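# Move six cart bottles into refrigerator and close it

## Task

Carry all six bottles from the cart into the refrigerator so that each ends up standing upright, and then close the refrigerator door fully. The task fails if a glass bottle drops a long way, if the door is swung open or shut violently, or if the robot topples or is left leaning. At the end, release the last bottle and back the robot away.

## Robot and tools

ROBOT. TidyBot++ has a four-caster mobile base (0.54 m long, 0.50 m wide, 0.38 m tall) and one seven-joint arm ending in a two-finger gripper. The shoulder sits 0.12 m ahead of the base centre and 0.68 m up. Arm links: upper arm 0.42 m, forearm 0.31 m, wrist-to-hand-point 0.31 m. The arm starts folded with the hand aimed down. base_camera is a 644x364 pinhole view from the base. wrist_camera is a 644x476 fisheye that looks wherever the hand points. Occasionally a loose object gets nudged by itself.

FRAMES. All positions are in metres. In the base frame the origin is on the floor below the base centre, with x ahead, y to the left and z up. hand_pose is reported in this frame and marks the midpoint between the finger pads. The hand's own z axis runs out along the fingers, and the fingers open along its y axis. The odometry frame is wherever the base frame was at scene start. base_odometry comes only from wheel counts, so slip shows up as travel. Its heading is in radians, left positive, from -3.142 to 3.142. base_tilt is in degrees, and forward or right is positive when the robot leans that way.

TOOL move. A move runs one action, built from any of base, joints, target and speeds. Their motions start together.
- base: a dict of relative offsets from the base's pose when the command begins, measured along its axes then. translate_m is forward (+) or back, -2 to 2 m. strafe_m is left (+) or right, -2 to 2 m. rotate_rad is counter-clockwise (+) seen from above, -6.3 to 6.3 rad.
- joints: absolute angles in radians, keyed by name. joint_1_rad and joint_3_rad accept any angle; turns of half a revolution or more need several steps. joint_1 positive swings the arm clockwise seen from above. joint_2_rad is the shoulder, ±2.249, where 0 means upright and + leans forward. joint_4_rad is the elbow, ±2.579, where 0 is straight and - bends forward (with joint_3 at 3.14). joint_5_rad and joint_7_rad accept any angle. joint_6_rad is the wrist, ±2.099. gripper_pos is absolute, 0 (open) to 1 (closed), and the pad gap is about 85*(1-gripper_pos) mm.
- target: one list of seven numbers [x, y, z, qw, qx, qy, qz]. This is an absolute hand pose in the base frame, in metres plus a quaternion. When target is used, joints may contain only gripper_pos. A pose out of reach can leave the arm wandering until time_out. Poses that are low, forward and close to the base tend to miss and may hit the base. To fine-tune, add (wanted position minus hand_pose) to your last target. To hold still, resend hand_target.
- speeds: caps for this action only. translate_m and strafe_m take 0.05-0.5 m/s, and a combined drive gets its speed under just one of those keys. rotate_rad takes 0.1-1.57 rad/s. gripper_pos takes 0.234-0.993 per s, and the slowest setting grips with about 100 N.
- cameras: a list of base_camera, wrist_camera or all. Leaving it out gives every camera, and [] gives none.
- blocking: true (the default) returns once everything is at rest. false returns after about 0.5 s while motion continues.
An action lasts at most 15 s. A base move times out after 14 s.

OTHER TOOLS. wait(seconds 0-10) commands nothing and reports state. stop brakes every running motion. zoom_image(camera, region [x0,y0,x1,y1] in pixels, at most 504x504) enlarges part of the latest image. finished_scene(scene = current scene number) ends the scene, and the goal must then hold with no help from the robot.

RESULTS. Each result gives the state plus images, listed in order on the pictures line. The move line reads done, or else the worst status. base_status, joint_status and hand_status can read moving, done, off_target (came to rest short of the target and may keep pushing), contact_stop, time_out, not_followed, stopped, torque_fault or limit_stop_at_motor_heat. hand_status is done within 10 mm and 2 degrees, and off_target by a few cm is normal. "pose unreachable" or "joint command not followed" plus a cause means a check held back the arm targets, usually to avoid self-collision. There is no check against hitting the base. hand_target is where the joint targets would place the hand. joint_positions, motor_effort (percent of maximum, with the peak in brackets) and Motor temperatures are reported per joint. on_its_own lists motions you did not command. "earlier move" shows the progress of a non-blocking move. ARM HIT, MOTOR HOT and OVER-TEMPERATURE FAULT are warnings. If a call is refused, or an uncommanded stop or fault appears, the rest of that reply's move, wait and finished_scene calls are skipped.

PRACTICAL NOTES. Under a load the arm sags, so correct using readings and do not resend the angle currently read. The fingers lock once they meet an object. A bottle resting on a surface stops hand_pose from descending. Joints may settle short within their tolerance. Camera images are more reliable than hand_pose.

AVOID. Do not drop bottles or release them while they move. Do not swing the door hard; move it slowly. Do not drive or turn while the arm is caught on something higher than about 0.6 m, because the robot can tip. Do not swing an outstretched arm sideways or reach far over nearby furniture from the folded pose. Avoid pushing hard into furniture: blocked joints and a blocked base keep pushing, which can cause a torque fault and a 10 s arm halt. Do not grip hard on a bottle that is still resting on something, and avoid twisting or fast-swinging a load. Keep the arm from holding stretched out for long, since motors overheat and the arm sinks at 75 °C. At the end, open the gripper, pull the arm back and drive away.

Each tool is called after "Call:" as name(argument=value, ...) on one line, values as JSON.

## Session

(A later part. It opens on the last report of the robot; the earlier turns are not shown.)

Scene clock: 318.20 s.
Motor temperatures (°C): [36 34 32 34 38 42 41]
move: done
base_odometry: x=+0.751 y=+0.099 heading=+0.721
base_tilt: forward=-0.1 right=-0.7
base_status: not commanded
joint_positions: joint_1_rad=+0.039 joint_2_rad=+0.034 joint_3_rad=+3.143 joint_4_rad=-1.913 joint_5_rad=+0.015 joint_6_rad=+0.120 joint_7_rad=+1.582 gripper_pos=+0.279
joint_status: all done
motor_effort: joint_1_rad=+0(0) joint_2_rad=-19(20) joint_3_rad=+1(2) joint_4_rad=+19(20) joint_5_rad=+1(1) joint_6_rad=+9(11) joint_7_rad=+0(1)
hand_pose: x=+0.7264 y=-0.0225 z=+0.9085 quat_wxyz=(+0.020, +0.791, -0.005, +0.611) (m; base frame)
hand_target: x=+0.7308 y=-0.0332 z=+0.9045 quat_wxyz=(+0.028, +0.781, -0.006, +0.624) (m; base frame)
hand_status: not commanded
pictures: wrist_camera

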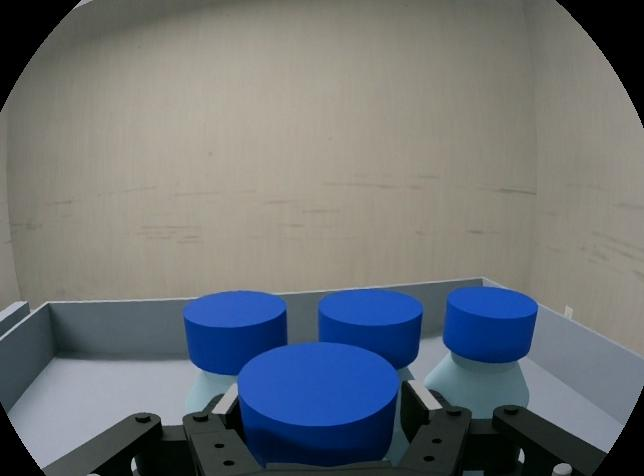

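Call:
move(joints={"gripper_pos":1.0}, speeds={"gripper_pos":0.234}, cameras=["wrist_camera"])

Call:
move(joints={"joint_2_rad":-0.02,"joint_4_rad":-1.56,"joint_6_rad":-0.3}, cameras=["wrist_camera"])

Scene clock: 324.40 s.
Motor temperatures (°C): [36 34 32 34 38 42 41]
move: off_target
base_odometry: x=+0.751 y=+0.099 heading=+0.721
base_tilt: forward=-0.1 right=-0.7
base_status: not commanded
joint_positions: joint_1_rad=+0.039 joint_2_rad=+0.034 joint_3_rad=+3.141 joint_4_rad=-1.913 joint_5_rad=+0.015 joint_6_rad=+0.124 joint_7_rad=+1.582 gripper_pos=+0.418
joint_status: gripper_pos off_target (ended at +0.418, target +1.000)
motor_effort: joint_1_rad=+2(2) joint_2_rad=-18(20) joint_3_rad=+3(3) joint_4_rad=+19(19) joint_5_rad=+1(1) joint_6_rad=+9(10) joint_7_rad=+0(2)
hand_pose: x=+0.7267 y=-0.0210 z=+0.9096 quat_wxyz=(+0.019, +0.790, -0.004, +0.613) (m; base frame)
hand_target: x=+0.7308 y=-0.0332 z=+0.9045 quat_wxyz=(+0.028, +0.781, -0.006, +0.624) (m; base frame)
hand_status: not commanded
pictures: wrist_camera

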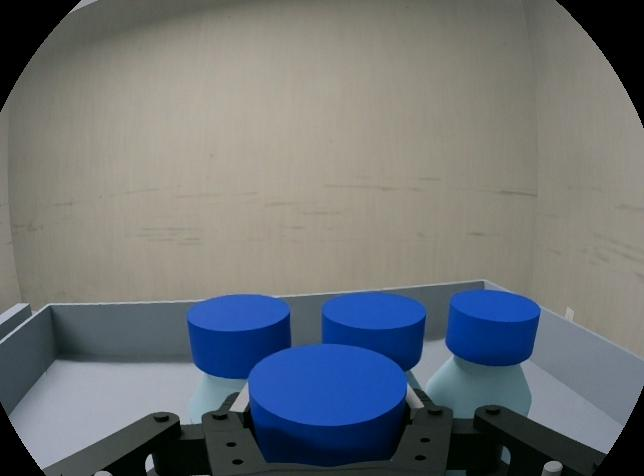

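Scene clock: 326.27 s.
Motor temperatures (°C): [36 34 32 34 38 42 41]
move: done
base_odometry: x=+0.751 y=+0.099 heading=+0.721
base_tilt: forward=-0.1 right=-0.7
base_status: not commanded
joint_positions: joint_1_rad=+0.041 joint_2_rad=+0.010 joint_3_rad=+3.141 joint_4_rad=-1.598 joint_5_rad=+0.015 joint_6_rad=-0.258 joint_7_rad=+1.582 gripper_pos=+0.418
joint_status: all done
motor_effort: joint_1_rad=+0(2) joint_2_rad=-23(26) joint_3_rad=+1(4) joint_4_rad=+23(26) joint_5_rad=+0(1) joint_6_rad=+13(15) joint_7_rad=-1(2)
hand_pose: x=+0.7347 y=-0.0244 z=+1.0000 quat_wxyz=(+0.021, +0.804, -0.007, +0.595) (m; base frame)
hand_target: x=+0.7236 y=-0.0389 z=+1.0294 quat_wxyz=(+0.034, +0.795, -0.013, +0.605) (m; base frame)
hand_status: not commanded
pictures: wrist_camera

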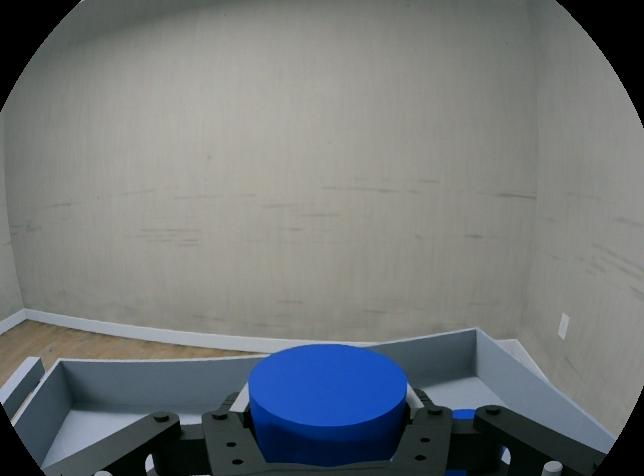

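Call:
move(joints={"joint_1_rad":0.03,"joint_2_rad":-0.25,"joint_4_rad":-1.48,"joint_6_rad":-0.63}, cameras=[])

Call:
move(base={"translate_m":-0.2}, cameras=["wrist_camera"])

Call:
move(base={"translate_m":0.453,"strafe_m":0.961,"rotate_rad":1.427}, cameras=["wrist_camera"])

Call:
move(base={"translate_m":0.75}, speeds={"translate_m":0.4}, cameras=["wrist_camera"])

Scene clock: 332.27 s.
Motor temperatures (°C): [36 34 32 34 38 42 41]
move: done
base_odometry: x=+0.751 y=+0.099 heading=+0.721
base_tilt: forward=-0.1 right=-0.7
base_status: not commanded
joint_positions: joint_1_rad=+0.040 joint_2_rad=-0.239 joint_3_rad=+3.141 joint_4_rad=-1.510 joint_5_rad=+0.015 joint_6_rad=-0.588 joint_7_rad=+1.582 gripper_pos=+0.418
joint_status: all done
motor_effort: joint_1_rad=+0(1) joint_2_rad=-14(26) joint_3_rad=+1(2) joint_4_rad=+23(25) joint_5_rad=+0(1) joint_6_rad=+13(14) joint_7_rad=-1(2)
hand_pose: x=+0.6177 y=-0.0211 z=+1.0951 quat_wxyz=(+0.023, +0.801, -0.009, +0.598) (m; base frame)
hand_target: x=+0.6091 y=-0.0198 z=+1.1059 quat_wxyz=(+0.028, +0.801, -0.006, +0.597) (m; base frame)
hand_status: not commanded
pictures: none
No camera images: "cameras" was empty.

Scene clock: 333.87 s.
Motor temperatures (°C): [36 34 32 34 38 42 41]
move: done
base_odometry: x=+0.601 y=-0.033 heading=+0.721
base_tilt: forward=-0.1 right=-0.6
base_status: done
joint_positions: joint_1_rad=+0.040 joint_2_rad=-0.243 joint_3_rad=+3.141 joint_4_rad=-1.509 joint_5_rad=+0.015 joint_6_rad=-0.595 joint_7_rad=+1.582 gripper_pos=+0.418
joint_status: not commanded
motor_effort: joint_1_rad=+0(1) joint_2_rad=-14(18) joint_3_rad=+1(2) joint_4_rad=+23(24) joint_5_rad=+0(1) joint_6_rad=+13(14) joint_7_rad=-1(2)
hand_pose: x=+0.6153 y=-0.0210 z=+1.0956 quat_wxyz=(+0.023, +0.802, -0.009, +0.597) (m; base frame)
hand_target: x=+0.6091 y=-0.0198 z=+1.1059 quat_wxyz=(+0.028, +0.801, -0.006, +0.597) (m; base frame)
hand_status: not commanded
pictures: wrist_camera

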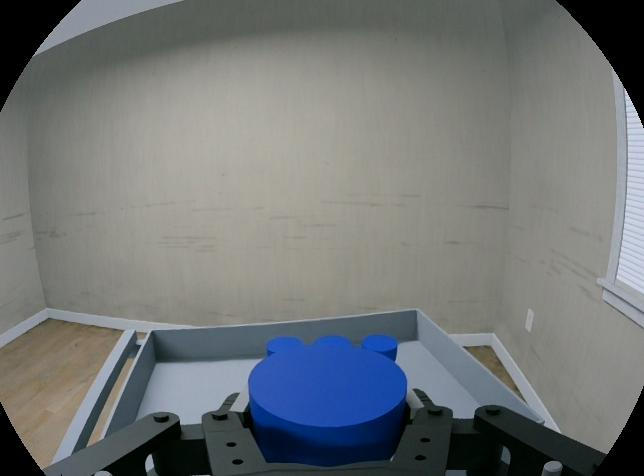

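Scene clock: 337.70 s.
Motor temperatures (°C): [36 34 32 34 38 42 41]
move: done
base_odometry: x=+0.307 y=+0.988 heading=+2.149
base_tilt: forward=-0.1 right=-0.7
base_status: done
joint_positions: joint_1_rad=+0.039 joint_2_rad=-0.232 joint_3_rad=+3.139 joint_4_rad=-1.509 joint_5_rad=+0.015 joint_6_rad=-0.595 joint_7_rad=+1.582 gripper_pos=+0.418
joint_status: not commanded
motor_effort: joint_1_rad=+0(3) joint_2_rad=-15(17) joint_3_rad=+0(4) joint_4_rad=+23(24) joint_5_rad=+1(2) joint_6_rad=+13(13) joint_7_rad=-1(2)
hand_pose: x=+0.6201 y=-0.0193 z=+1.0896 quat_wxyz=(+0.022, +0.805, -0.007, +0.592) (m; base frame)
hand_target: x=+0.6091 y=-0.0198 z=+1.1059 quat_wxyz=(+0.028, +0.801, -0.006, +0.597) (m; base frame)
hand_status: not commanded
pictures: wrist_camera

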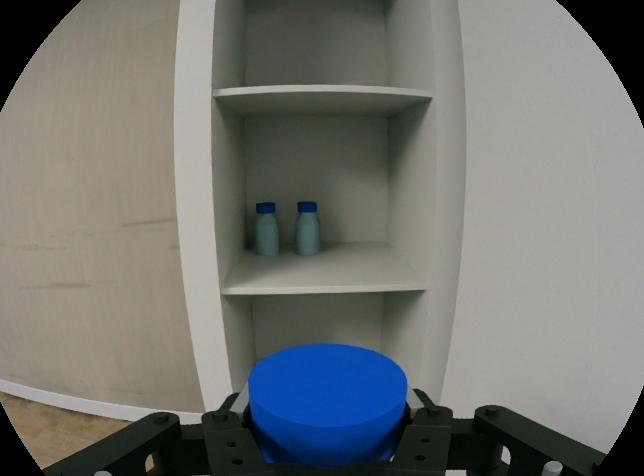

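Scene clock: 340.63 s.
Motor temperatures (°C): [36 34 32 34 38 42 41]
move: done
base_odometry: x=-0.103 y=+1.617 heading=+2.148
base_tilt: forward=+0.0 right=-0.7
base_status: done
joint_positions: joint_1_rad=+0.039 joint_2_rad=-0.232 joint_3_rad=+3.139 joint_4_rad=-1.509 joint_5_rad=+0.015 joint_6_rad=-0.597 joint_7_rad=+1.582 gripper_pos=+0.418
joint_status: not commanded
motor_effort: joint_1_rad=+0(1) joint_2_rad=-15(17) joint_3_rad=+2(2) joint_4_rad=+23(24) joint_5_rad=+0(1) joint_6_rad=+13(14) joint_7_rad=+0(2)
hand_pose: x=+0.6200 y=-0.0193 z=+1.0892 quat_wxyz=(+0.022, +0.806, -0.007, +0.592) (m; base frame)
hand_target: x=+0.6091 y=-0.0198 z=+1.1059 quat_wxyz=(+0.028, +0.801, -0.006, +0.597) (m; base frame)
hand_status: not commanded
pictures: wrist_camera

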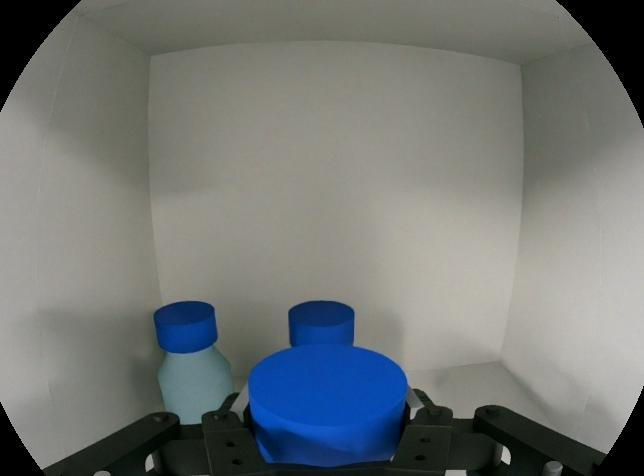

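Call:
move(joints={"joint_1_rad":0.247}, cameras=[])

Call:
move(joints={"joint_2_rad":0.11,"joint_4_rad":-1.31,"joint_6_rad":-0.25}, cameras=["wrist_camera"])

Scene clock: 343.93 s.
Motor temperatures (°C): [36 34 32 34 38 42 41]
move: done
base_odometry: x=-0.103 y=+1.617 heading=+2.148
base_tilt: forward=-0.2 right=-0.7
base_status: not commanded
joint_positions: joint_1_rad=+0.229 joint_2_rad=-0.232 joint_3_rad=+3.141 joint_4_rad=-1.509 joint_5_rad=+0.015 joint_6_rad=-0.597 joint_7_rad=+1.582 gripper_pos=+0.418
joint_status: all done
motor_effort: joint_1_rad=+0(2) joint_2_rad=-14(15) joint_3_rad=+1(3) joint_4_rad=+22(24) joint_5_rad=+0(1) joint_6_rad=+12(13) joint_7_rad=+0(2)
hand_pose: x=+0.6071 y=-0.1148 z=+1.0892 quat_wxyz=(+0.078, +0.801, -0.085, +0.587) (m; base frame)
hand_target: x=+0.5934 y=-0.1248 z=+1.1059 quat_wxyz=(+0.092, +0.796, -0.092, +0.591) (m; base frame)
hand_status: not commanded
pictures: none
No camera images: "cameras" was empty.

Scene clock: 345.50 s.
Motor temperatures (°C): [36 34 32 34 38 42 41]
move: off_target
base_odometry: x=-0.103 y=+1.616 heading=+2.148
base_tilt: forward=+0.0 right=-0.7
base_status: not commanded
joint_positions: joint_1_rad=+0.229 joint_2_rad=+0.123 joint_3_rad=+3.141 joint_4_rad=-1.352 joint_5_rad=+0.015 joint_6_rad=-0.365 joint_7_rad=+1.582 gripper_pos=+0.418
joint_status: joint_6_rad off_target (ended at -0.365, target -0.250); the others done
motor_effort: joint_1_rad=+0(1) joint_2_rad=-27(31) joint_3_rad=+1(2) joint_4_rad=+23(25) joint_5_rad=+0(1) joint_6_rad=+13(14) joint_7_rad=-1(2)
hand_pose: x=+0.7662 y=-0.1508 z=+1.0468 quat_wxyz=(+0.079, +0.791, -0.082, +0.601) (m; base frame)
hand_target: x=+0.7653 y=-0.1637 z=+1.1165 quat_wxyz=(+0.098, +0.737, -0.080, +0.664) (m; base frame)
hand_status: not commanded
pictures: wrist_camera

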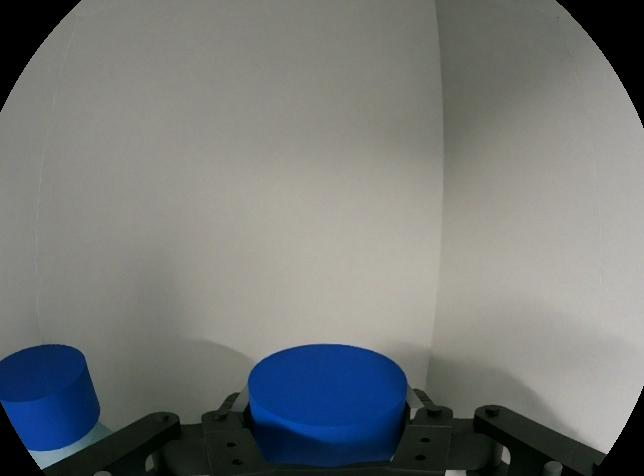

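Call:
move(joints={"joint_4_rad":-1.335,"joint_6_rad":-0.217}, cameras=[])

Call:
move(joints={"joint_4_rad":-1.365,"joint_6_rad":-0.207}, cameras=[])

Call:
move(joints={"joint_4_rad":-1.385,"joint_6_rad":-0.202}, cameras=[])

Call:
move(joints={"joint_4_rad":-1.4,"joint_6_rad":-0.197}, cameras=["wrist_camera"])

Scene clock: 350.13 s.
Motor temperatures (°C): [36 34 32 34 38 42 41]
move: done
base_odometry: x=-0.103 y=+1.616 heading=+2.148
base_tilt: forward=-0.1 right=-0.7
base_status: not commanded
joint_positions: joint_1_rad=+0.229 joint_2_rad=+0.123 joint_3_rad=+3.141 joint_4_rad=-1.352 joint_5_rad=+0.015 joint_6_rad=-0.328 joint_7_rad=+1.582 gripper_pos=+0.418
joint_status: all done
motor_effort: joint_1_rad=+0(0) joint_2_rad=-28(28) joint_3_rad=+2(2) joint_4_rad=+24(25) joint_5_rad=+0(1) joint_6_rad=+13(14) joint_7_rad=-1(2)
hand_pose: x=+0.7690 y=-0.1513 z=+1.0581 quat_wxyz=(+0.081, +0.780, -0.081, +0.615) (m; base frame)
hand_target: x=+0.7667 y=-0.1637 z=+1.1112 quat_wxyz=(+0.098, +0.734, -0.079, +0.667) (m; base frame)
hand_status: not commanded
pictures: none
No camera images: "cameras" was empty.

Scene clock: 350.77 s.
Motor temperatures (°C): [36 34 32 34 38 42 41]
move: done
base_odometry: x=-0.103 y=+1.616 heading=+2.148
base_tilt: forward=-0.1 right=-0.7
base_status: not commanded
joint_positions: joint_1_rad=+0.229 joint_2_rad=+0.123 joint_3_rad=+3.141 joint_4_rad=-1.361 joint_5_rad=+0.015 joint_6_rad=-0.319 joint_7_rad=+1.582 gripper_pos=+0.418
joint_status: all done
motor_effort: joint_1_rad=+0(0) joint_2_rad=-28(29) joint_3_rad=+1(2) joint_4_rad=+24(25) joint_5_rad=+0(1) joint_6_rad=+13(14) joint_7_rad=-1(2)
hand_pose: x=+0.7693 y=-0.1514 z=+1.0555 quat_wxyz=(+0.081, +0.780, -0.081, +0.616) (m; base frame)
hand_target: x=+0.7671 y=-0.1637 z=+1.0956 quat_wxyz=(+0.097, +0.741, -0.080, +0.660) (m; base frame)
hand_status: not commanded
pictures: none
No camera images: "cameras" was empty.

Scene clock: 351.37 s.
Motor temperatures (°C): [36 34 32 34 38 42 41]
move: done
base_odometry: x=-0.103 y=+1.616 heading=+2.148
base_tilt: forward=+0.0 right=-0.7
base_status: not commanded
joint_positions: joint_1_rad=+0.229 joint_2_rad=+0.123 joint_3_rad=+3.141 joint_4_rad=-1.373 joint_5_rad=+0.015 joint_6_rad=-0.313 joint_7_rad=+1.582 gripper_pos=+0.418
joint_status: all done
motor_effort: joint_1_rad=+0(0) joint_2_rad=-28(29) joint_3_rad=+1(2) joint_4_rad=+24(25) joint_5_rad=+1(1) joint_6_rad=+13(14) joint_7_rad=-1(2)
hand_pose: x=+0.7691 y=-0.1513 z=+1.0496 quat_wxyz=(+0.080, +0.782, -0.081, +0.613) (m; base frame)
hand_target: x=+0.7671 y=-0.1636 z=+1.0847 quat_wxyz=(+0.096, +0.746, -0.080, +0.654) (m; base frame)
hand_status: not commanded
pictures: none
No camera images: "cameras" was empty.

Scene clock: 351.93 s.
Motor temperatures (°C): [36 34 32 34 38 42 41]
move: done
base_odometry: x=-0.103 y=+1.616 heading=+2.148
base_tilt: forward=-0.1 right=-0.7
base_status: not commanded
joint_positions: joint_1_rad=+0.229 joint_2_rad=+0.123 joint_3_rad=+3.141 joint_4_rad=-1.386 joint_5_rad=+0.015 joint_6_rad=-0.308 joint_7_rad=+1.582 gripper_pos=+0.418
joint_status: all done
motor_effort: joint_1_rad=+0(0) joint_2_rad=-27(28) joint_3_rad=+1(2) joint_4_rad=+24(25) joint_5_rad=+0(1) joint_6_rad=+13(14) joint_7_rad=-1(1)
hand_pose: x=+0.7689 y=-0.1512 z=+1.0433 quat_wxyz=(+0.080, +0.784, -0.081, +0.610) (m; base frame)
hand_target: x=+0.7670 y=-0.1635 z=+1.0769 quat_wxyz=(+0.096, +0.749, -0.080, +0.650) (m; base frame)
hand_status: not commanded
pictures: wrist_camera

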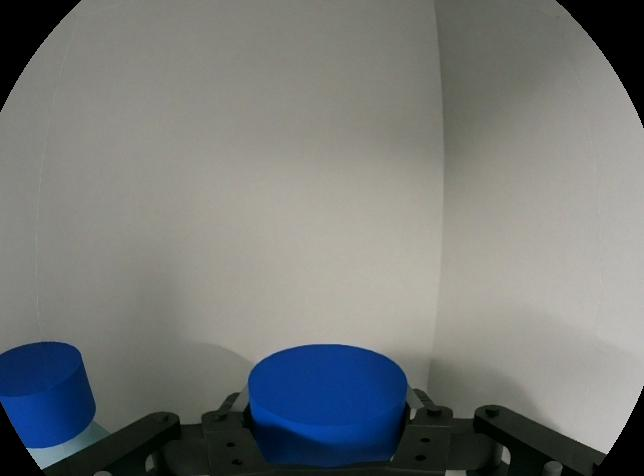

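Call:
move(joints={"joint_4_rad":-1.414,"joint_6_rad":-0.195}, cameras=[])

Call:
move(joints={"joint_4_rad":-1.428,"joint_6_rad":-0.193}, cameras=[])

Call:
move(joints={"joint_4_rad":-1.444,"joint_6_rad":-0.186}, cameras=["wrist_camera"])

Scene clock: 354.80 s.
Motor temperatures (°C): [36 34 32 34 38 42 41]
move: done
base_odometry: x=-0.103 y=+1.616 heading=+2.148
base_tilt: forward=-0.1 right=-0.7
base_status: not commanded
joint_positions: joint_1_rad=+0.229 joint_2_rad=+0.123 joint_3_rad=+3.141 joint_4_rad=-1.395 joint_5_rad=+0.015 joint_6_rad=-0.300 joint_7_rad=+1.582 gripper_pos=+0.418
joint_status: all done
motor_effort: joint_1_rad=+0(1) joint_2_rad=-27(28) joint_3_rad=+1(2) joint_4_rad=+23(24) joint_5_rad=+0(1) joint_6_rad=+12(14) joint_7_rad=+0(2)
hand_pose: x=+0.7689 y=-0.1512 z=+1.0400 quat_wxyz=(+0.080, +0.785, -0.081, +0.609) (m; base frame)
hand_target: x=+0.7668 y=-0.1634 z=+1.0688 quat_wxyz=(+0.095, +0.753, -0.081, +0.646) (m; base frame)
hand_status: not commanded
pictures: none
No camera images: "cameras" was empty.

Scene clock: 355.33 s.
Motor temperatures (°C): [36 34 32 34 38 42 41]
move: done
base_odometry: x=-0.103 y=+1.616 heading=+2.148
base_tilt: forward=-0.1 right=-0.7
base_status: not commanded
joint_positions: joint_1_rad=+0.229 joint_2_rad=+0.123 joint_3_rad=+3.141 joint_4_rad=-1.401 joint_5_rad=+0.015 joint_6_rad=-0.289 joint_7_rad=+1.582 gripper_pos=+0.418
joint_status: all done
motor_effort: joint_1_rad=+0(0) joint_2_rad=-25(27) joint_3_rad=+0(2) joint_4_rad=+23(23) joint_5_rad=+0(1) joint_6_rad=+12(13) joint_7_rad=-1(2)
hand_pose: x=+0.7694 y=-0.1512 z=+1.0398 quat_wxyz=(+0.080, +0.783, -0.081, +0.611) (m; base frame)
hand_target: x=+0.7664 y=-0.1633 z=+1.0607 quat_wxyz=(+0.095, +0.757, -0.081, +0.641) (m; base frame)
hand_status: not commanded
pictures: none
No camera images: "cameras" was empty.

Scene clock: 355.87 s.
Motor temperatures (°C): [36 34 32 34 38 42 41]
move: done
base_odometry: x=-0.103 y=+1.616 heading=+2.148
base_tilt: forward=+0.0 right=-0.7
base_status: not commanded
joint_positions: joint_1_rad=+0.229 joint_2_rad=+0.121 joint_3_rad=+3.141 joint_4_rad=-1.410 joint_5_rad=+0.015 joint_6_rad=-0.273 joint_7_rad=+1.582 gripper_pos=+0.418
joint_status: all done
motor_effort: joint_1_rad=+0(0) joint_2_rad=-24(26) joint_3_rad=+1(1) joint_4_rad=+21(22) joint_5_rad=+0(0) joint_6_rad=+11(12) joint_7_rad=+0(2)
hand_pose: x=+0.7695 y=-0.1512 z=+1.0397 quat_wxyz=(+0.080, +0.781, -0.080, +0.615) (m; base frame)
hand_target: x=+0.7661 y=-0.1631 z=+1.0529 quat_wxyz=(+0.094, +0.760, -0.081, +0.638) (m; base frame)
hand_status: not commanded
pictures: wrist_camera

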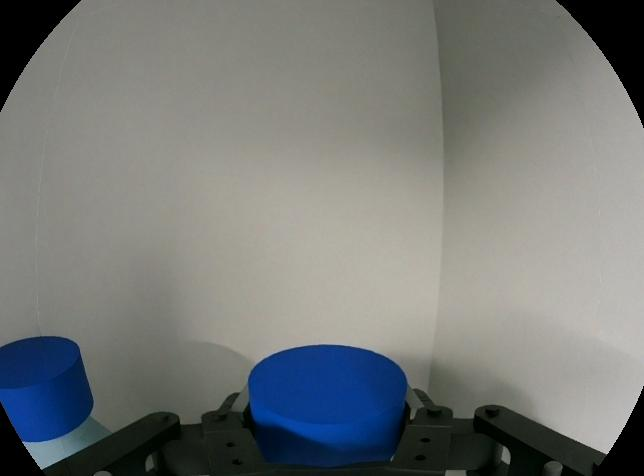

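Call:
move(joints={"gripper_pos":0.12}, speeds={"gripper_pos":0.234}, cameras=["wrist_camera"])

Scene clock: 361.47 s.
Motor temperatures (°C): [36 34 32 34 38 42 41]
move: done
base_odometry: x=-0.103 y=+1.616 heading=+2.148
base_tilt: forward=-0.2 right=-0.6
base_status: not commanded
joint_positions: joint_1_rad=+0.229 joint_2_rad=+0.121 joint_3_rad=+3.141 joint_4_rad=-1.410 joint_5_rad=+0.015 joint_6_rad=-0.267 joint_7_rad=+1.582 gripper_pos=+0.120
joint_status: all done
motor_effort: joint_1_rad=+0(1) joint_2_rad=-23(25) joint_3_rad=+0(2) joint_4_rad=+20(21) joint_5_rad=+1(1) joint_6_rad=+9(11) joint_7_rad=-1(2)
hand_pose: x=+0.7699 y=-0.1513 z=+1.0416 quat_wxyz=(+0.081, +0.779, -0.080, +0.617) (m; base frame)
hand_target: x=+0.7661 y=-0.1631 z=+1.0529 quat_wxyz=(+0.094, +0.760, -0.081, +0.638) (m; base frame)
hand_status: not commanded
pictures: wrist_camera

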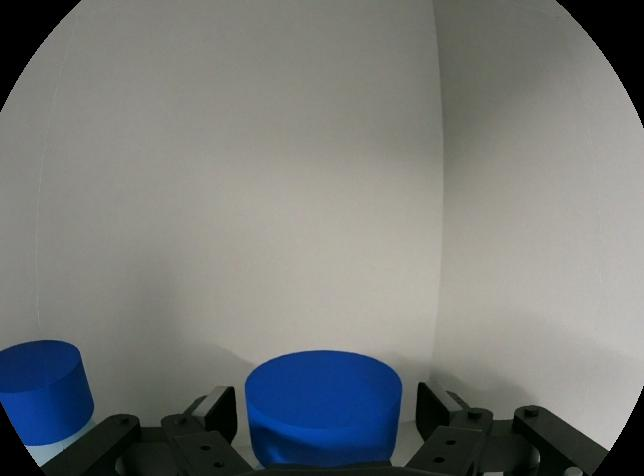

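Call:
move(joints={"joint_2_rad":-0.26,"joint_4_rad":-1.63,"joint_6_rad":-0.5}, cameras=["wrist_camera"])

Call:
move(base={"translate_m":-1.6}, cameras=[])

Call:
move(base={"translate_m":-0.688,"strafe_m":-0.198,"rotate_rad":-0.948}, joints={"joint_1_rad":-0.265,"gripper_pos":0.28}, cameras=["wrist_camera"])

Call:
move(joints={"joint_2_rad":-0.16,"joint_4_rad":-2.02,"joint_6_rad":0.09})

Scene clock: 383.30 s.
Motor temperatures (°C): [36 34 32 34 38 42 41]
move: done
base_odometry: x=-0.103 y=+1.616 heading=+2.148
base_tilt: forward=-0.1 right=-0.7
base_status: not commanded
joint_positions: joint_1_rad=+0.229 joint_2_rad=-0.262 joint_3_rad=+3.141 joint_4_rad=-1.592 joint_5_rad=+0.015 joint_6_rad=-0.437 joint_7_rad=+1.582 gripper_pos=+0.120
joint_status: all done
motor_effort: joint_1_rad=+0(0) joint_2_rad=-11(25) joint_3_rad=+1(2) joint_4_rad=+19(22) joint_5_rad=+1(1) joint_6_rad=+9(10) joint_7_rad=-1(2)
hand_pose: x=+0.6076 y=-0.1143 z=+1.1023 quat_wxyz=(+0.083, +0.769, -0.080, +0.629) (m; base frame)
hand_target: x=+0.6003 y=-0.1252 z=+1.0595 quat_wxyz=(+0.091, +0.799, -0.090, +0.587) (m; base frame)
hand_status: not commanded
pictures: wrist_camera

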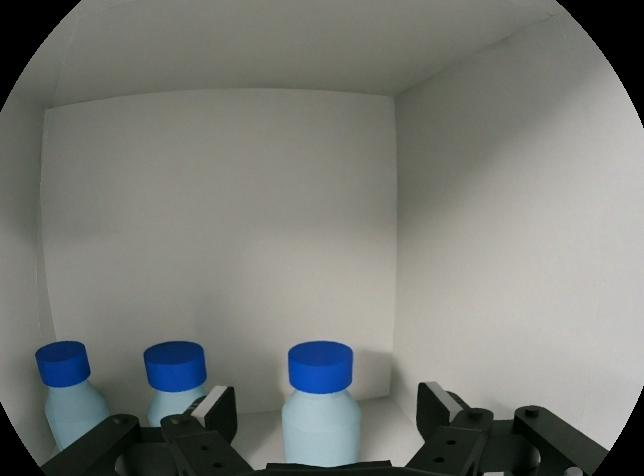

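Scene clock: 387.50 s.
Motor temperatures (°C): [36 34 32 34 38 42 41]
move: done
base_odometry: x=+0.771 y=+0.276 heading=+2.149
base_tilt: forward=-0.1 right=-0.7
base_status: done
joint_positions: joint_1_rad=+0.230 joint_2_rad=-0.265 joint_3_rad=+3.141 joint_4_rad=-1.596 joint_5_rad=+0.015 joint_6_rad=-0.441 joint_7_rad=+1.582 gripper_pos=+0.120
joint_status: not commanded
motor_effort: joint_1_rad=+0(1) joint_2_rad=-10(14) joint_3_rad=+1(2) joint_4_rad=+19(20) joint_5_rad=+1(1) joint_6_rad=+9(10) joint_7_rad=+0(2)
hand_pose: x=+0.6061 y=-0.1142 z=+1.1002 quat_wxyz=(+0.083, +0.770, -0.081, +0.627) (m; base frame)
hand_target: x=+0.6003 y=-0.1252 z=+1.0595 quat_wxyz=(+0.091, +0.799, -0.090, +0.587) (m; base frame)
hand_status: not commanded
pictures: none
No camera images: "cameras" was empty.

Scene clock: 390.27 s.
Motor temperatures (°C): [36 34 32 34 38 42 41]
move: done
base_odometry: x=+1.312 y=-0.192 heading=+1.201
base_tilt: forward=-0.1 right=-0.7
base_status: done
joint_positions: joint_1_rad=-0.244 joint_2_rad=-0.263 joint_3_rad=+3.141 joint_4_rad=-1.596 joint_5_rad=+0.015 joint_6_rad=-0.442 joint_7_rad=+1.582 gripper_pos=+0.279
joint_status: all done
motor_effort: joint_1_rad=+0(1) joint_2_rad=-11(14) joint_3_rad=+1(4) joint_4_rad=+19(21) joint_5_rad=+0(1) joint_6_rad=+10(10) joint_7_rad=+0(2)
hand_pose: x=+0.6052 y=+0.1204 z=+1.0991 quat_wxyz=(-0.066, +0.769, +0.102, +0.628) (m; base frame)
hand_target: x=+0.5999 y=+0.1267 z=+1.0595 quat_wxyz=(-0.061, +0.796, +0.115, +0.591) (m; base frame)
hand_status: not commanded
pictures: wrist_camera

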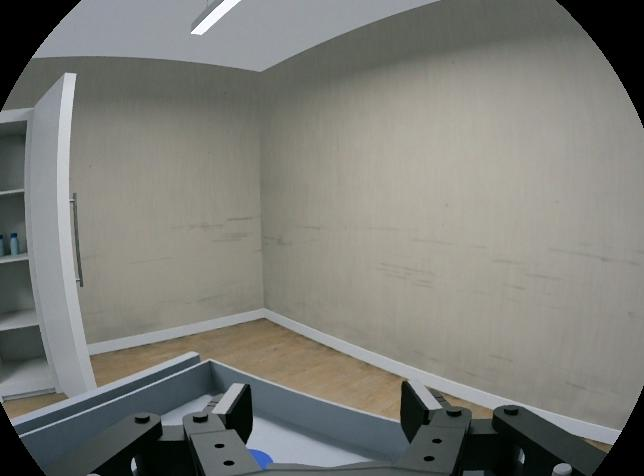

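Scene clock: 392.13 s.
Motor temperatures (°C): [36 34 32 34 38 42 41]
move: done
base_odometry: x=+1.312 y=-0.192 heading=+1.201
base_tilt: forward=-0.1 right=-0.6
base_status: not commanded
joint_positions: joint_1_rad=-0.244 joint_2_rad=-0.175 joint_3_rad=+3.141 joint_4_rad=-1.985 joint_5_rad=+0.015 joint_6_rad=+0.006 joint_7_rad=+1.582 gripper_pos=+0.279
joint_status: all done
motor_effort: joint_1_rad=+0(0) joint_2_rad=-13(15) joint_3_rad=+1(2) joint_4_rad=+20(22) joint_5_rad=+1(1) joint_6_rad=+9(11) joint_7_rad=+0(2)
hand_pose: x=+0.6378 y=+0.1307 z=+0.9496 quat_wxyz=(-0.067, +0.777, +0.106, +0.616) (m; base frame)
hand_target: x=+0.6387 y=+0.1445 z=+0.9459 quat_wxyz=(-0.073, +0.765, +0.119, +0.629) (m; base frame)
hand_status: not commanded
pictures: base_camera, wrist_camera

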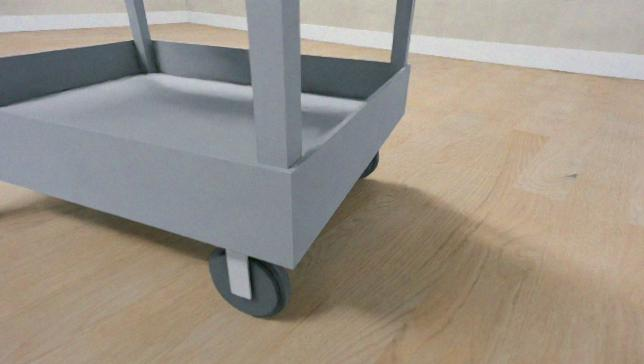

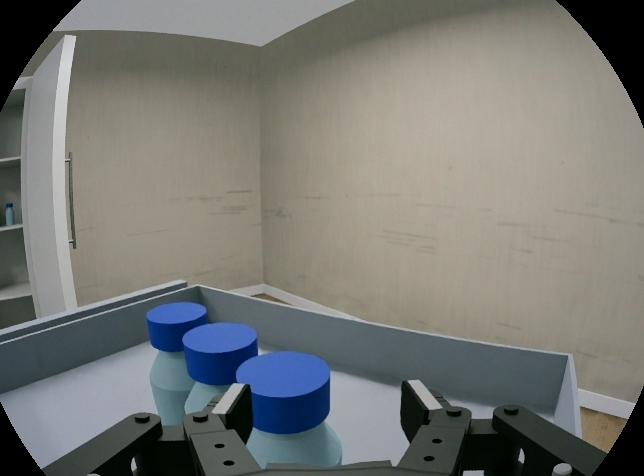

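Call:
move(joints={"joint_1_rad":-0.302,"joint_2_rad":-0.01,"joint_4_rad":-1.90,"joint_6_rad":0.12}, cameras=["wrist_camera"])

Scene clock: 396.33 s.
Motor temperatures (°C): [36 34 32 34 38 42 41]
move: done
base_odometry: x=+1.312 y=-0.192 heading=+1.201
base_tilt: forward=-0.2 right=-0.7
base_status: not commanded
joint_positions: joint_1_rad=-0.279 joint_2_rad=-0.022 joint_3_rad=+3.141 joint_4_rad=-1.915 joint_5_rad=+0.015 joint_6_rad=+0.038 joint_7_rad=+1.582 gripper_pos=+0.279
joint_status: all done
motor_effort: joint_1_rad=+0(1) joint_2_rad=-18(20) joint_3_rad=+1(2) joint_4_rad=+19(20) joint_5_rad=+0(1) joint_6_rad=+10(10) joint_7_rad=+0(2)
hand_pose: x=+0.6834 y=+0.1638 z=+0.9153 quat_wxyz=(-0.076, +0.791, +0.122, +0.595) (m; base frame)
hand_target: x=+0.6901 y=+0.1819 z=+0.9423 quat_wxyz=(-0.085, +0.762, +0.133, +0.627) (m; base frame)
hand_status: not commanded
pictures: wrist_camera

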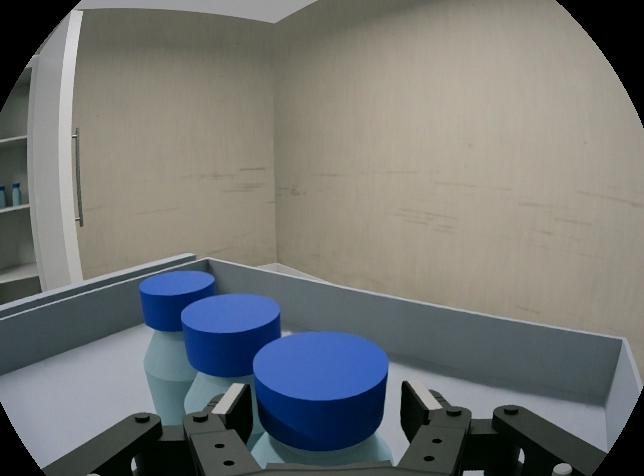

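Call:
move(joints={"joint_2_rad":0.056,"joint_6_rad":0.2}, cameras=["wrist_camera"])

Scene clock: 398.97 s.
Motor temperatures (°C): [36 34 32 34 38 42 41]
move: done
base_odometry: x=+1.312 y=-0.192 heading=+1.201
base_tilt: forward=-0.1 right=-0.6
base_status: not commanded
joint_positions: joint_1_rad=-0.279 joint_2_rad=+0.040 joint_3_rad=+3.141 joint_4_rad=-1.915 joint_5_rad=+0.015 joint_6_rad=+0.120 joint_7_rad=+1.582 gripper_pos=+0.279
joint_status: all done
motor_effort: joint_1_rad=+0(0) joint_2_rad=-20(22) joint_3_rad=+1(2) joint_4_rad=+19(19) joint_5_rad=+1(1) joint_6_rad=+10(10) joint_7_rad=+0(2)
hand_pose: x=+0.7036 y=+0.1700 z=+0.9033 quat_wxyz=(-0.077, +0.785, +0.122, +0.603) (m; base frame)
hand_target: x=+0.7103 y=+0.1892 z=+0.9264 quat_wxyz=(-0.087, +0.758, +0.133, +0.633) (m; base frame)
hand_status: not commanded
pictures: wrist_camera

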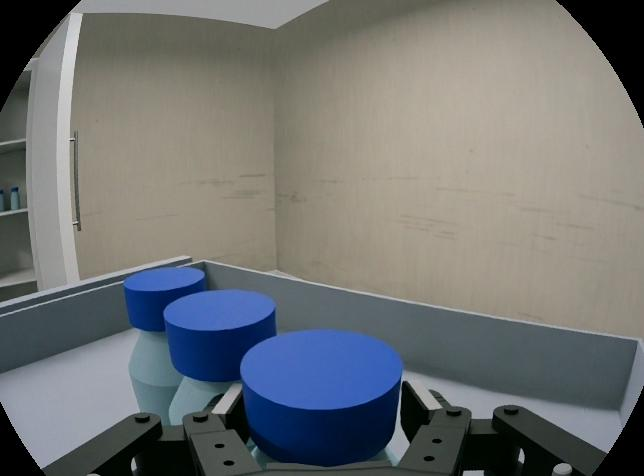

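Call:
move(joints={"gripper_pos":1.0}, speeds={"gripper_pos":0.234}, cameras=["wrist_camera"])

Call:
move(joints={"joint_2_rad":-0.02,"joint_4_rad":-1.56,"joint_6_rad":-0.3}, cameras=["wrist_camera"])

Scene clock: 404.37 s.
Motor temperatures (°C): [36 34 32 34 38 42 41]
move: off_target
base_odometry: x=+1.312 y=-0.192 heading=+1.201
base_tilt: forward=-0.2 right=-0.7
base_status: not commanded
joint_positions: joint_1_rad=-0.283 joint_2_rad=+0.040 joint_3_rad=+3.141 joint_4_rad=-1.915 joint_5_rad=+0.015 joint_6_rad=+0.121 joint_7_rad=+1.582 gripper_pos=+0.423
joint_status: gripper_pos off_target (ended at +0.423, target +1.000)
motor_effort: joint_1_rad=+0(1) joint_2_rad=-18(20) joint_3_rad=+1(2) joint_4_rad=+19(20) joint_5_rad=+1(1) joint_6_rad=+9(10) joint_7_rad=-1(2)
hand_pose: x=+0.7031 y=+0.1718 z=+0.9034 quat_wxyz=(-0.078, +0.784, +0.123, +0.603) (m; base frame)
hand_target: x=+0.7103 y=+0.1892 z=+0.9264 quat_wxyz=(-0.087, +0.758, +0.133, +0.633) (m; base frame)
hand_status: not commanded
pictures: wrist_camera

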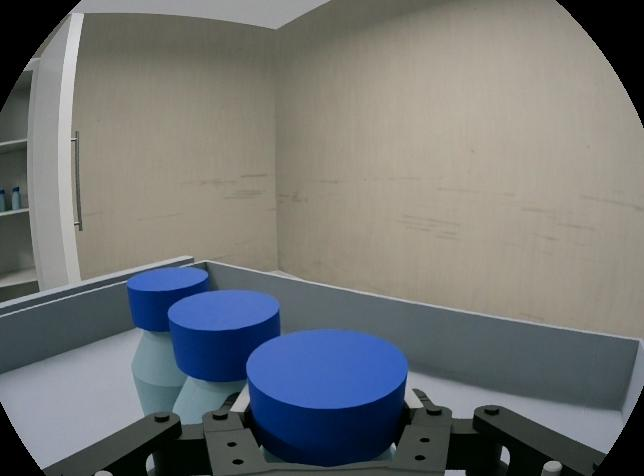

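Scene clock: 406.20 s.
Motor temperatures (°C): [36 34 32 34 38 42 41]
move: done
base_odometry: x=+1.312 y=-0.192 heading=+1.201
base_tilt: forward=-0.1 right=-0.8
base_status: not commanded
joint_positions: joint_1_rad=-0.284 joint_2_rad=+0.010 joint_3_rad=+3.143 joint_4_rad=-1.596 joint_5_rad=+0.015 joint_6_rad=-0.258 joint_7_rad=+1.582 gripper_pos=+0.423
joint_status: all done
motor_effort: joint_1_rad=+0(2) joint_2_rad=-24(26) joint_3_rad=+1(2) joint_4_rad=+23(26) joint_5_rad=+1(1) joint_6_rad=+13(16) joint_7_rad=-1(2)
hand_pose: x=+0.7107 y=+0.1723 z=+1.0015 quat_wxyz=(-0.075, +0.793, +0.123, +0.591) (m; base frame)
hand_target: x=+0.6978 y=+0.1789 z=+1.0294 quat_wxyz=(-0.076, +0.785, +0.131, +0.601) (m; base frame)
hand_status: not commanded
pictures: wrist_camera

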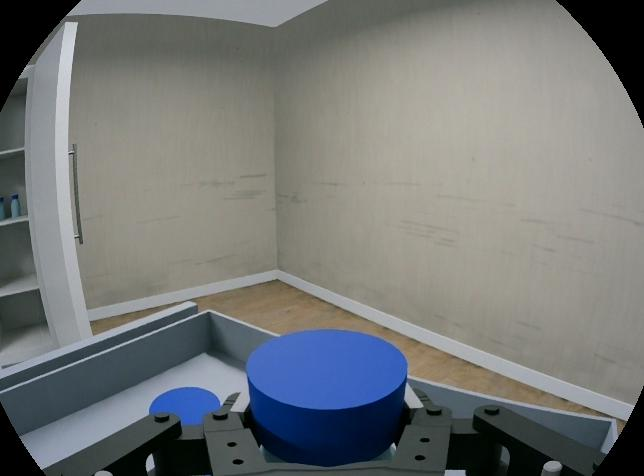

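Call:
move(joints={"joint_1_rad":0.02,"joint_2_rad":-0.25,"joint_4_rad":-1.48,"joint_6_rad":-0.63}, cameras=[])

Call:
move(base={"translate_m":-0.185,"strafe_m":0.316}, cameras=["wrist_camera"])

Call:
move(base={"translate_m":0.921,"strafe_m":1.047,"rotate_rad":0.947}, cameras=["wrist_camera"])

Scene clock: 418.87 s.
Motor temperatures (°C): [36 34 32 34 38 42 41]
move: done
base_odometry: x=+1.312 y=-0.192 heading=+1.201
base_tilt: forward=-0.2 right=-0.7
base_status: not commanded
joint_positions: joint_1_rad=+0.001 joint_2_rad=-0.235 joint_3_rad=+3.146 joint_4_rad=-1.513 joint_5_rad=+0.015 joint_6_rad=-0.588 joint_7_rad=+1.582 gripper_pos=+0.423
joint_status: all done
motor_effort: joint_1_rad=+0(2) joint_2_rad=-14(25) joint_3_rad=+2(3) joint_4_rad=+23(25) joint_5_rad=+0(1) joint_6_rad=+13(14) joint_7_rad=+0(2)
hand_pose: x=+0.6197 y=-0.0044 z=+1.0912 quat_wxyz=(+0.012, +0.803, +0.005, +0.595) (m; base frame)
hand_target: x=+0.6093 y=-0.0149 z=+1.1059 quat_wxyz=(+0.025, +0.801, -0.002, +0.598) (m; base frame)
hand_status: not commanded
pictures: none
No camera images: "cameras" was empty.

Scene clock: 420.93 s.
Motor temperatures (°C): [36 34 32 34 38 42 41]
move: done
base_odometry: x=+0.951 y=-0.250 heading=+1.201
base_tilt: forward=-0.1 right=-0.7
base_status: done
joint_positions: joint_1_rad=+0.003 joint_2_rad=-0.236 joint_3_rad=+3.139 joint_4_rad=-1.513 joint_5_rad=+0.015 joint_6_rad=-0.592 joint_7_rad=+1.582 gripper_pos=+0.423
joint_status: not commanded
motor_effort: joint_1_rad=+0(1) joint_2_rad=-14(18) joint_3_rad=+1(3) joint_4_rad=+22(24) joint_5_rad=+0(1) joint_6_rad=+13(14) joint_7_rad=-1(2)
hand_pose: x=+0.6190 y=-0.0017 z=+1.0902 quat_wxyz=(+0.011, +0.804, +0.007, +0.594) (m; base frame)
hand_target: x=+0.6093 y=-0.0149 z=+1.1059 quat_wxyz=(+0.025, +0.801, -0.002, +0.598) (m; base frame)
hand_status: not commanded
pictures: wrist_camera

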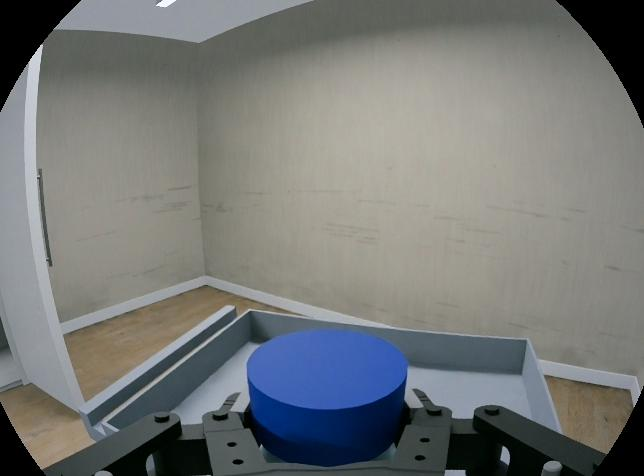

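Scene clock: 425.10 s.
Motor temperatures (°C): [36 34 32 34 38 42 41]
move: done
base_odometry: x=+0.307 y=+0.987 heading=+2.148
base_tilt: forward=-0.1 right=-0.7
base_status: done
joint_positions: joint_1_rad=+0.015 joint_2_rad=-0.232 joint_3_rad=+3.139 joint_4_rad=-1.513 joint_5_rad=+0.015 joint_6_rad=-0.595 joint_7_rad=+1.582 gripper_pos=+0.423
joint_status: not commanded
motor_effort: joint_1_rad=+0(2) joint_2_rad=-14(17) joint_3_rad=+1(4) joint_4_rad=+23(24) joint_5_rad=+1(2) joint_6_rad=+13(14) joint_7_rad=-1(2)
hand_pose: x=+0.6204 y=-0.0072 z=+1.0877 quat_wxyz=(+0.014, +0.806, +0.003, +0.591) (m; base frame)
hand_target: x=+0.6093 y=-0.0149 z=+1.1059 quat_wxyz=(+0.025, +0.801, -0.002, +0.598) (m; base frame)
hand_status: not commanded
pictures: wrist_camera

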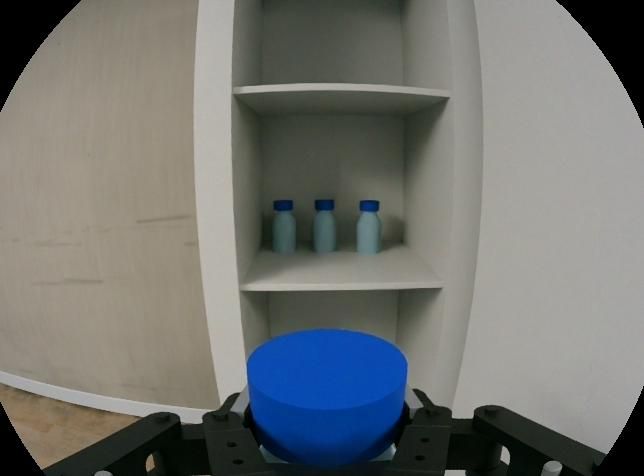

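Call:
move(base={"translate_m":0.75}, speeds={"translate_m":0.4}, cameras=["wrist_camera"])

Call:
move(joints={"joint_1_rad":-0.205}, cameras=[])

Call:
move(joints={"joint_2_rad":-0.19,"joint_4_rad":-1.585,"joint_6_rad":-0.34}, cameras=["wrist_camera"])

Scene clock: 431.23 s.
Motor temperatures (°C): [36 34 32 34 38 42 41]
move: done
base_odometry: x=-0.102 y=+1.615 heading=+2.148
base_tilt: forward=+0.0 right=-0.7
base_status: done
joint_positions: joint_1_rad=+0.015 joint_2_rad=-0.232 joint_3_rad=+3.139 joint_4_rad=-1.513 joint_5_rad=+0.015 joint_6_rad=-0.596 joint_7_rad=+1.582 gripper_pos=+0.423
joint_status: not commanded
motor_effort: joint_1_rad=+0(0) joint_2_rad=-14(18) joint_3_rad=+2(2) joint_4_rad=+23(24) joint_5_rad=+1(1) joint_6_rad=+13(14) joint_7_rad=-1(2)
hand_pose: x=+0.6204 y=-0.0072 z=+1.0870 quat_wxyz=(+0.014, +0.807, +0.003, +0.591) (m; base frame)
hand_target: x=+0.6093 y=-0.0149 z=+1.1059 quat_wxyz=(+0.025, +0.801, -0.002, +0.598) (m; base frame)
hand_status: not commanded
pictures: wrist_camera

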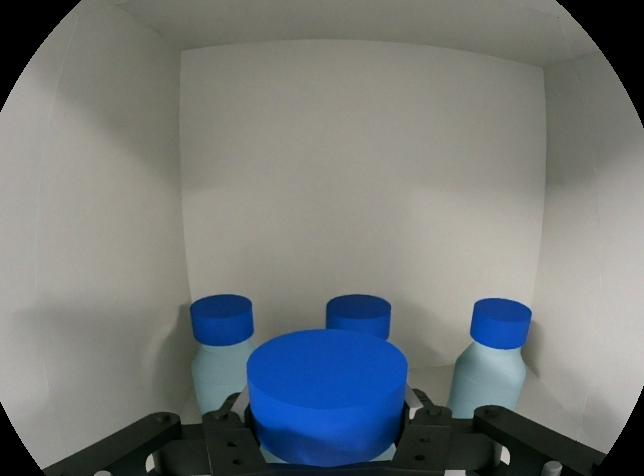

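Scene clock: 432.47 s.
Motor temperatures (°C): [36 34 32 34 38 42 41]
move: done
base_odometry: x=-0.102 y=+1.615 heading=+2.148
base_tilt: forward=-0.1 right=-0.7
base_status: not commanded
joint_positions: joint_1_rad=-0.186 joint_2_rad=-0.232 joint_3_rad=+3.138 joint_4_rad=-1.513 joint_5_rad=+0.015 joint_6_rad=-0.596 joint_7_rad=+1.582 gripper_pos=+0.423
joint_status: all done
motor_effort: joint_1_rad=+0(2) joint_2_rad=-14(15) joint_3_rad=+1(3) joint_4_rad=+22(24) joint_5_rad=+0(1) joint_6_rad=+13(13) joint_7_rad=-2(2)
hand_pose: x=+0.6116 y=+0.0938 z=+1.0870 quat_wxyz=(-0.045, +0.802, +0.084, +0.589) (m; base frame)
hand_target: x=+0.6003 y=+0.0949 z=+1.1059 quat_wxyz=(-0.043, +0.797, +0.088, +0.597) (m; base frame)
hand_status: not commanded
pictures: none
No camera images: "cameras" was empty.

Scene clock: 433.43 s.
Motor temperatures (°C): [36 34 32 34 38 42 41]
move: done
base_odometry: x=-0.102 y=+1.615 heading=+2.148
base_tilt: forward=-0.1 right=-0.6
base_status: not commanded
joint_positions: joint_1_rad=-0.186 joint_2_rad=-0.188 joint_3_rad=+3.143 joint_4_rad=-1.570 joint_5_rad=+0.015 joint_6_rad=-0.440 joint_7_rad=+1.582 gripper_pos=+0.423
joint_status: all done
motor_effort: joint_1_rad=-1(3) joint_2_rad=-16(18) joint_3_rad=+0(2) joint_4_rad=+24(25) joint_5_rad=+0(1) joint_6_rad=+13(14) joint_7_rad=-1(2)
hand_pose: x=+0.6418 y=+0.0972 z=+1.0764 quat_wxyz=(-0.046, +0.786, +0.081, +0.611) (m; base frame)
hand_target: x=+0.6453 y=+0.1075 z=+1.0992 quat_wxyz=(-0.050, +0.757, +0.088, +0.645) (m; base frame)
hand_status: not commanded
pictures: wrist_camera

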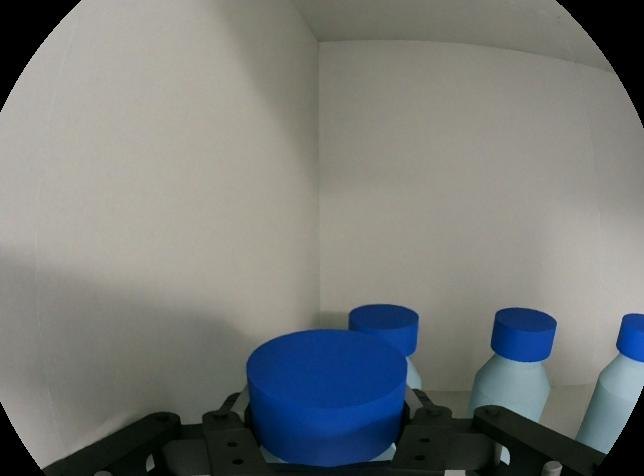

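Call:
move(joints={"joint_4_rad":-1.61,"joint_6_rad":-0.34}, cameras=[])

Call:
move(joints={"joint_4_rad":-1.63,"joint_6_rad":-0.345}, cameras=["wrist_camera"])

Scene clock: 450.03 s.
Motor temperatures (°C): [36 34 32 34 38 42 41]
move: done
base_odometry: x=-0.102 y=+1.615 heading=+2.148
base_tilt: forward=-0.1 right=-0.6
base_status: not commanded
joint_positions: joint_1_rad=-0.186 joint_2_rad=-0.187 joint_3_rad=+3.143 joint_4_rad=-1.593 joint_5_rad=+0.015 joint_6_rad=-0.439 joint_7_rad=+1.582 gripper_pos=+0.423
joint_status: all done
motor_effort: joint_1_rad=-2(2) joint_2_rad=-15(17) joint_3_rad=-1(2) joint_4_rad=+23(24) joint_5_rad=+0(1) joint_6_rad=+13(13) joint_7_rad=-1(1)
hand_pose: x=+0.6415 y=+0.0971 z=+1.0625 quat_wxyz=(-0.046, +0.793, +0.082, +0.602) (m; base frame)
hand_target: x=+0.6452 y=+0.1075 z=+1.0837 quat_wxyz=(-0.049, +0.765, +0.089, +0.635) (m; base frame)
hand_status: not commanded
pictures: none
No camera images: "cameras" was empty.

Scene clock: 450.67 s.
Motor temperatures (°C): [36 34 32 34 38 42 41]
move: done
base_odometry: x=-0.102 y=+1.615 heading=+2.148
base_tilt: forward=-0.1 right=-0.8
base_status: not commanded
joint_positions: joint_1_rad=-0.186 joint_2_rad=-0.187 joint_3_rad=+3.143 joint_4_rad=-1.612 joint_5_rad=+0.015 joint_6_rad=-0.439 joint_7_rad=+1.582 gripper_pos=+0.423
joint_status: all done
motor_effort: joint_1_rad=-2(2) joint_2_rad=-16(16) joint_3_rad=-2(2) joint_4_rad=+23(24) joint_5_rad=+0(1) joint_6_rad=+13(13) joint_7_rad=+0(1)
hand_pose: x=+0.6408 y=+0.0970 z=+1.0510 quat_wxyz=(-0.045, +0.799, +0.082, +0.595) (m; base frame)
hand_target: x=+0.6445 y=+0.1073 z=+1.0699 quat_wxyz=(-0.048, +0.773, +0.090, +0.626) (m; base frame)
hand_status: not commanded
pictures: wrist_camera

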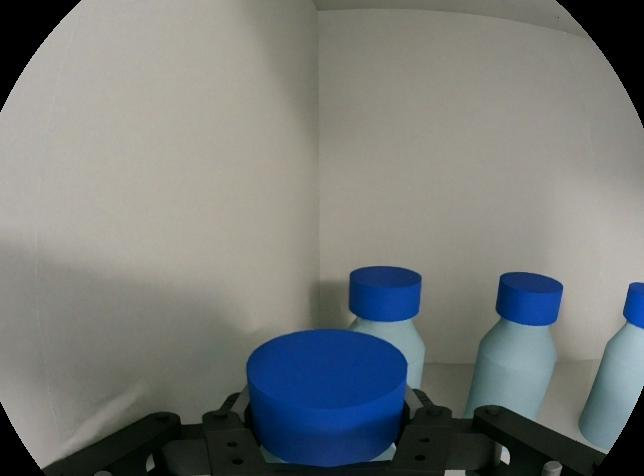

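Call:
move(joints={"joint_4_rad":-1.655,"joint_6_rad":-0.28}, cameras=[])

Call:
move(joints={"joint_4_rad":-1.67,"joint_6_rad":-0.27}, cameras=[])

Scene clock: 459.63 s.
Motor temperatures (°C): [36 34 32 34 38 42 41]
move: done
base_odometry: x=-0.102 y=+1.615 heading=+2.148
base_tilt: forward=-0.2 right=-0.7
base_status: not commanded
joint_positions: joint_1_rad=-0.186 joint_2_rad=-0.187 joint_3_rad=+3.144 joint_4_rad=-1.639 joint_5_rad=+0.015 joint_6_rad=-0.382 joint_7_rad=+1.582 gripper_pos=+0.423
joint_status: all done
motor_effort: joint_1_rad=-2(3) joint_2_rad=-16(16) joint_3_rad=-2(2) joint_4_rad=+23(24) joint_5_rad=-1(1) joint_6_rad=+13(13) joint_7_rad=-1(1)
hand_pose: x=+0.6446 y=+0.0974 z=+1.0516 quat_wxyz=(-0.046, +0.789, +0.081, +0.607) (m; base frame)
hand_target: x=+0.6476 y=+0.1087 z=+1.0743 quat_wxyz=(-0.050, +0.761, +0.090, +0.641) (m; base frame)
hand_status: not commanded
pictures: none
No camera images: "cameras" was empty.

Scene clock: 460.20 s.
Motor temperatures (°C): [36 34 32 34 38 42 41]
move: done
base_odometry: x=-0.102 y=+1.615 heading=+2.148
base_tilt: forward=-0.1 right=-0.7
base_status: not commanded
joint_positions: joint_1_rad=-0.186 joint_2_rad=-0.187 joint_3_rad=+3.144 joint_4_rad=-1.650 joint_5_rad=+0.015 joint_6_rad=-0.372 joint_7_rad=+1.582 gripper_pos=+0.423
joint_status: all done
motor_effort: joint_1_rad=-2(3) joint_2_rad=-16(16) joint_3_rad=-2(3) joint_4_rad=+23(24) joint_5_rad=+0(1) joint_6_rad=+13(13) joint_7_rad=-1(1)
hand_pose: x=+0.6448 y=+0.0974 z=+1.0477 quat_wxyz=(-0.046, +0.790, +0.081, +0.606) (m; base frame)
hand_target: x=+0.6478 y=+0.1089 z=+1.0681 quat_wxyz=(-0.050, +0.762, +0.090, +0.639) (m; base frame)
hand_status: not commanded
pictures: none
No camera images: "cameras" was empty.


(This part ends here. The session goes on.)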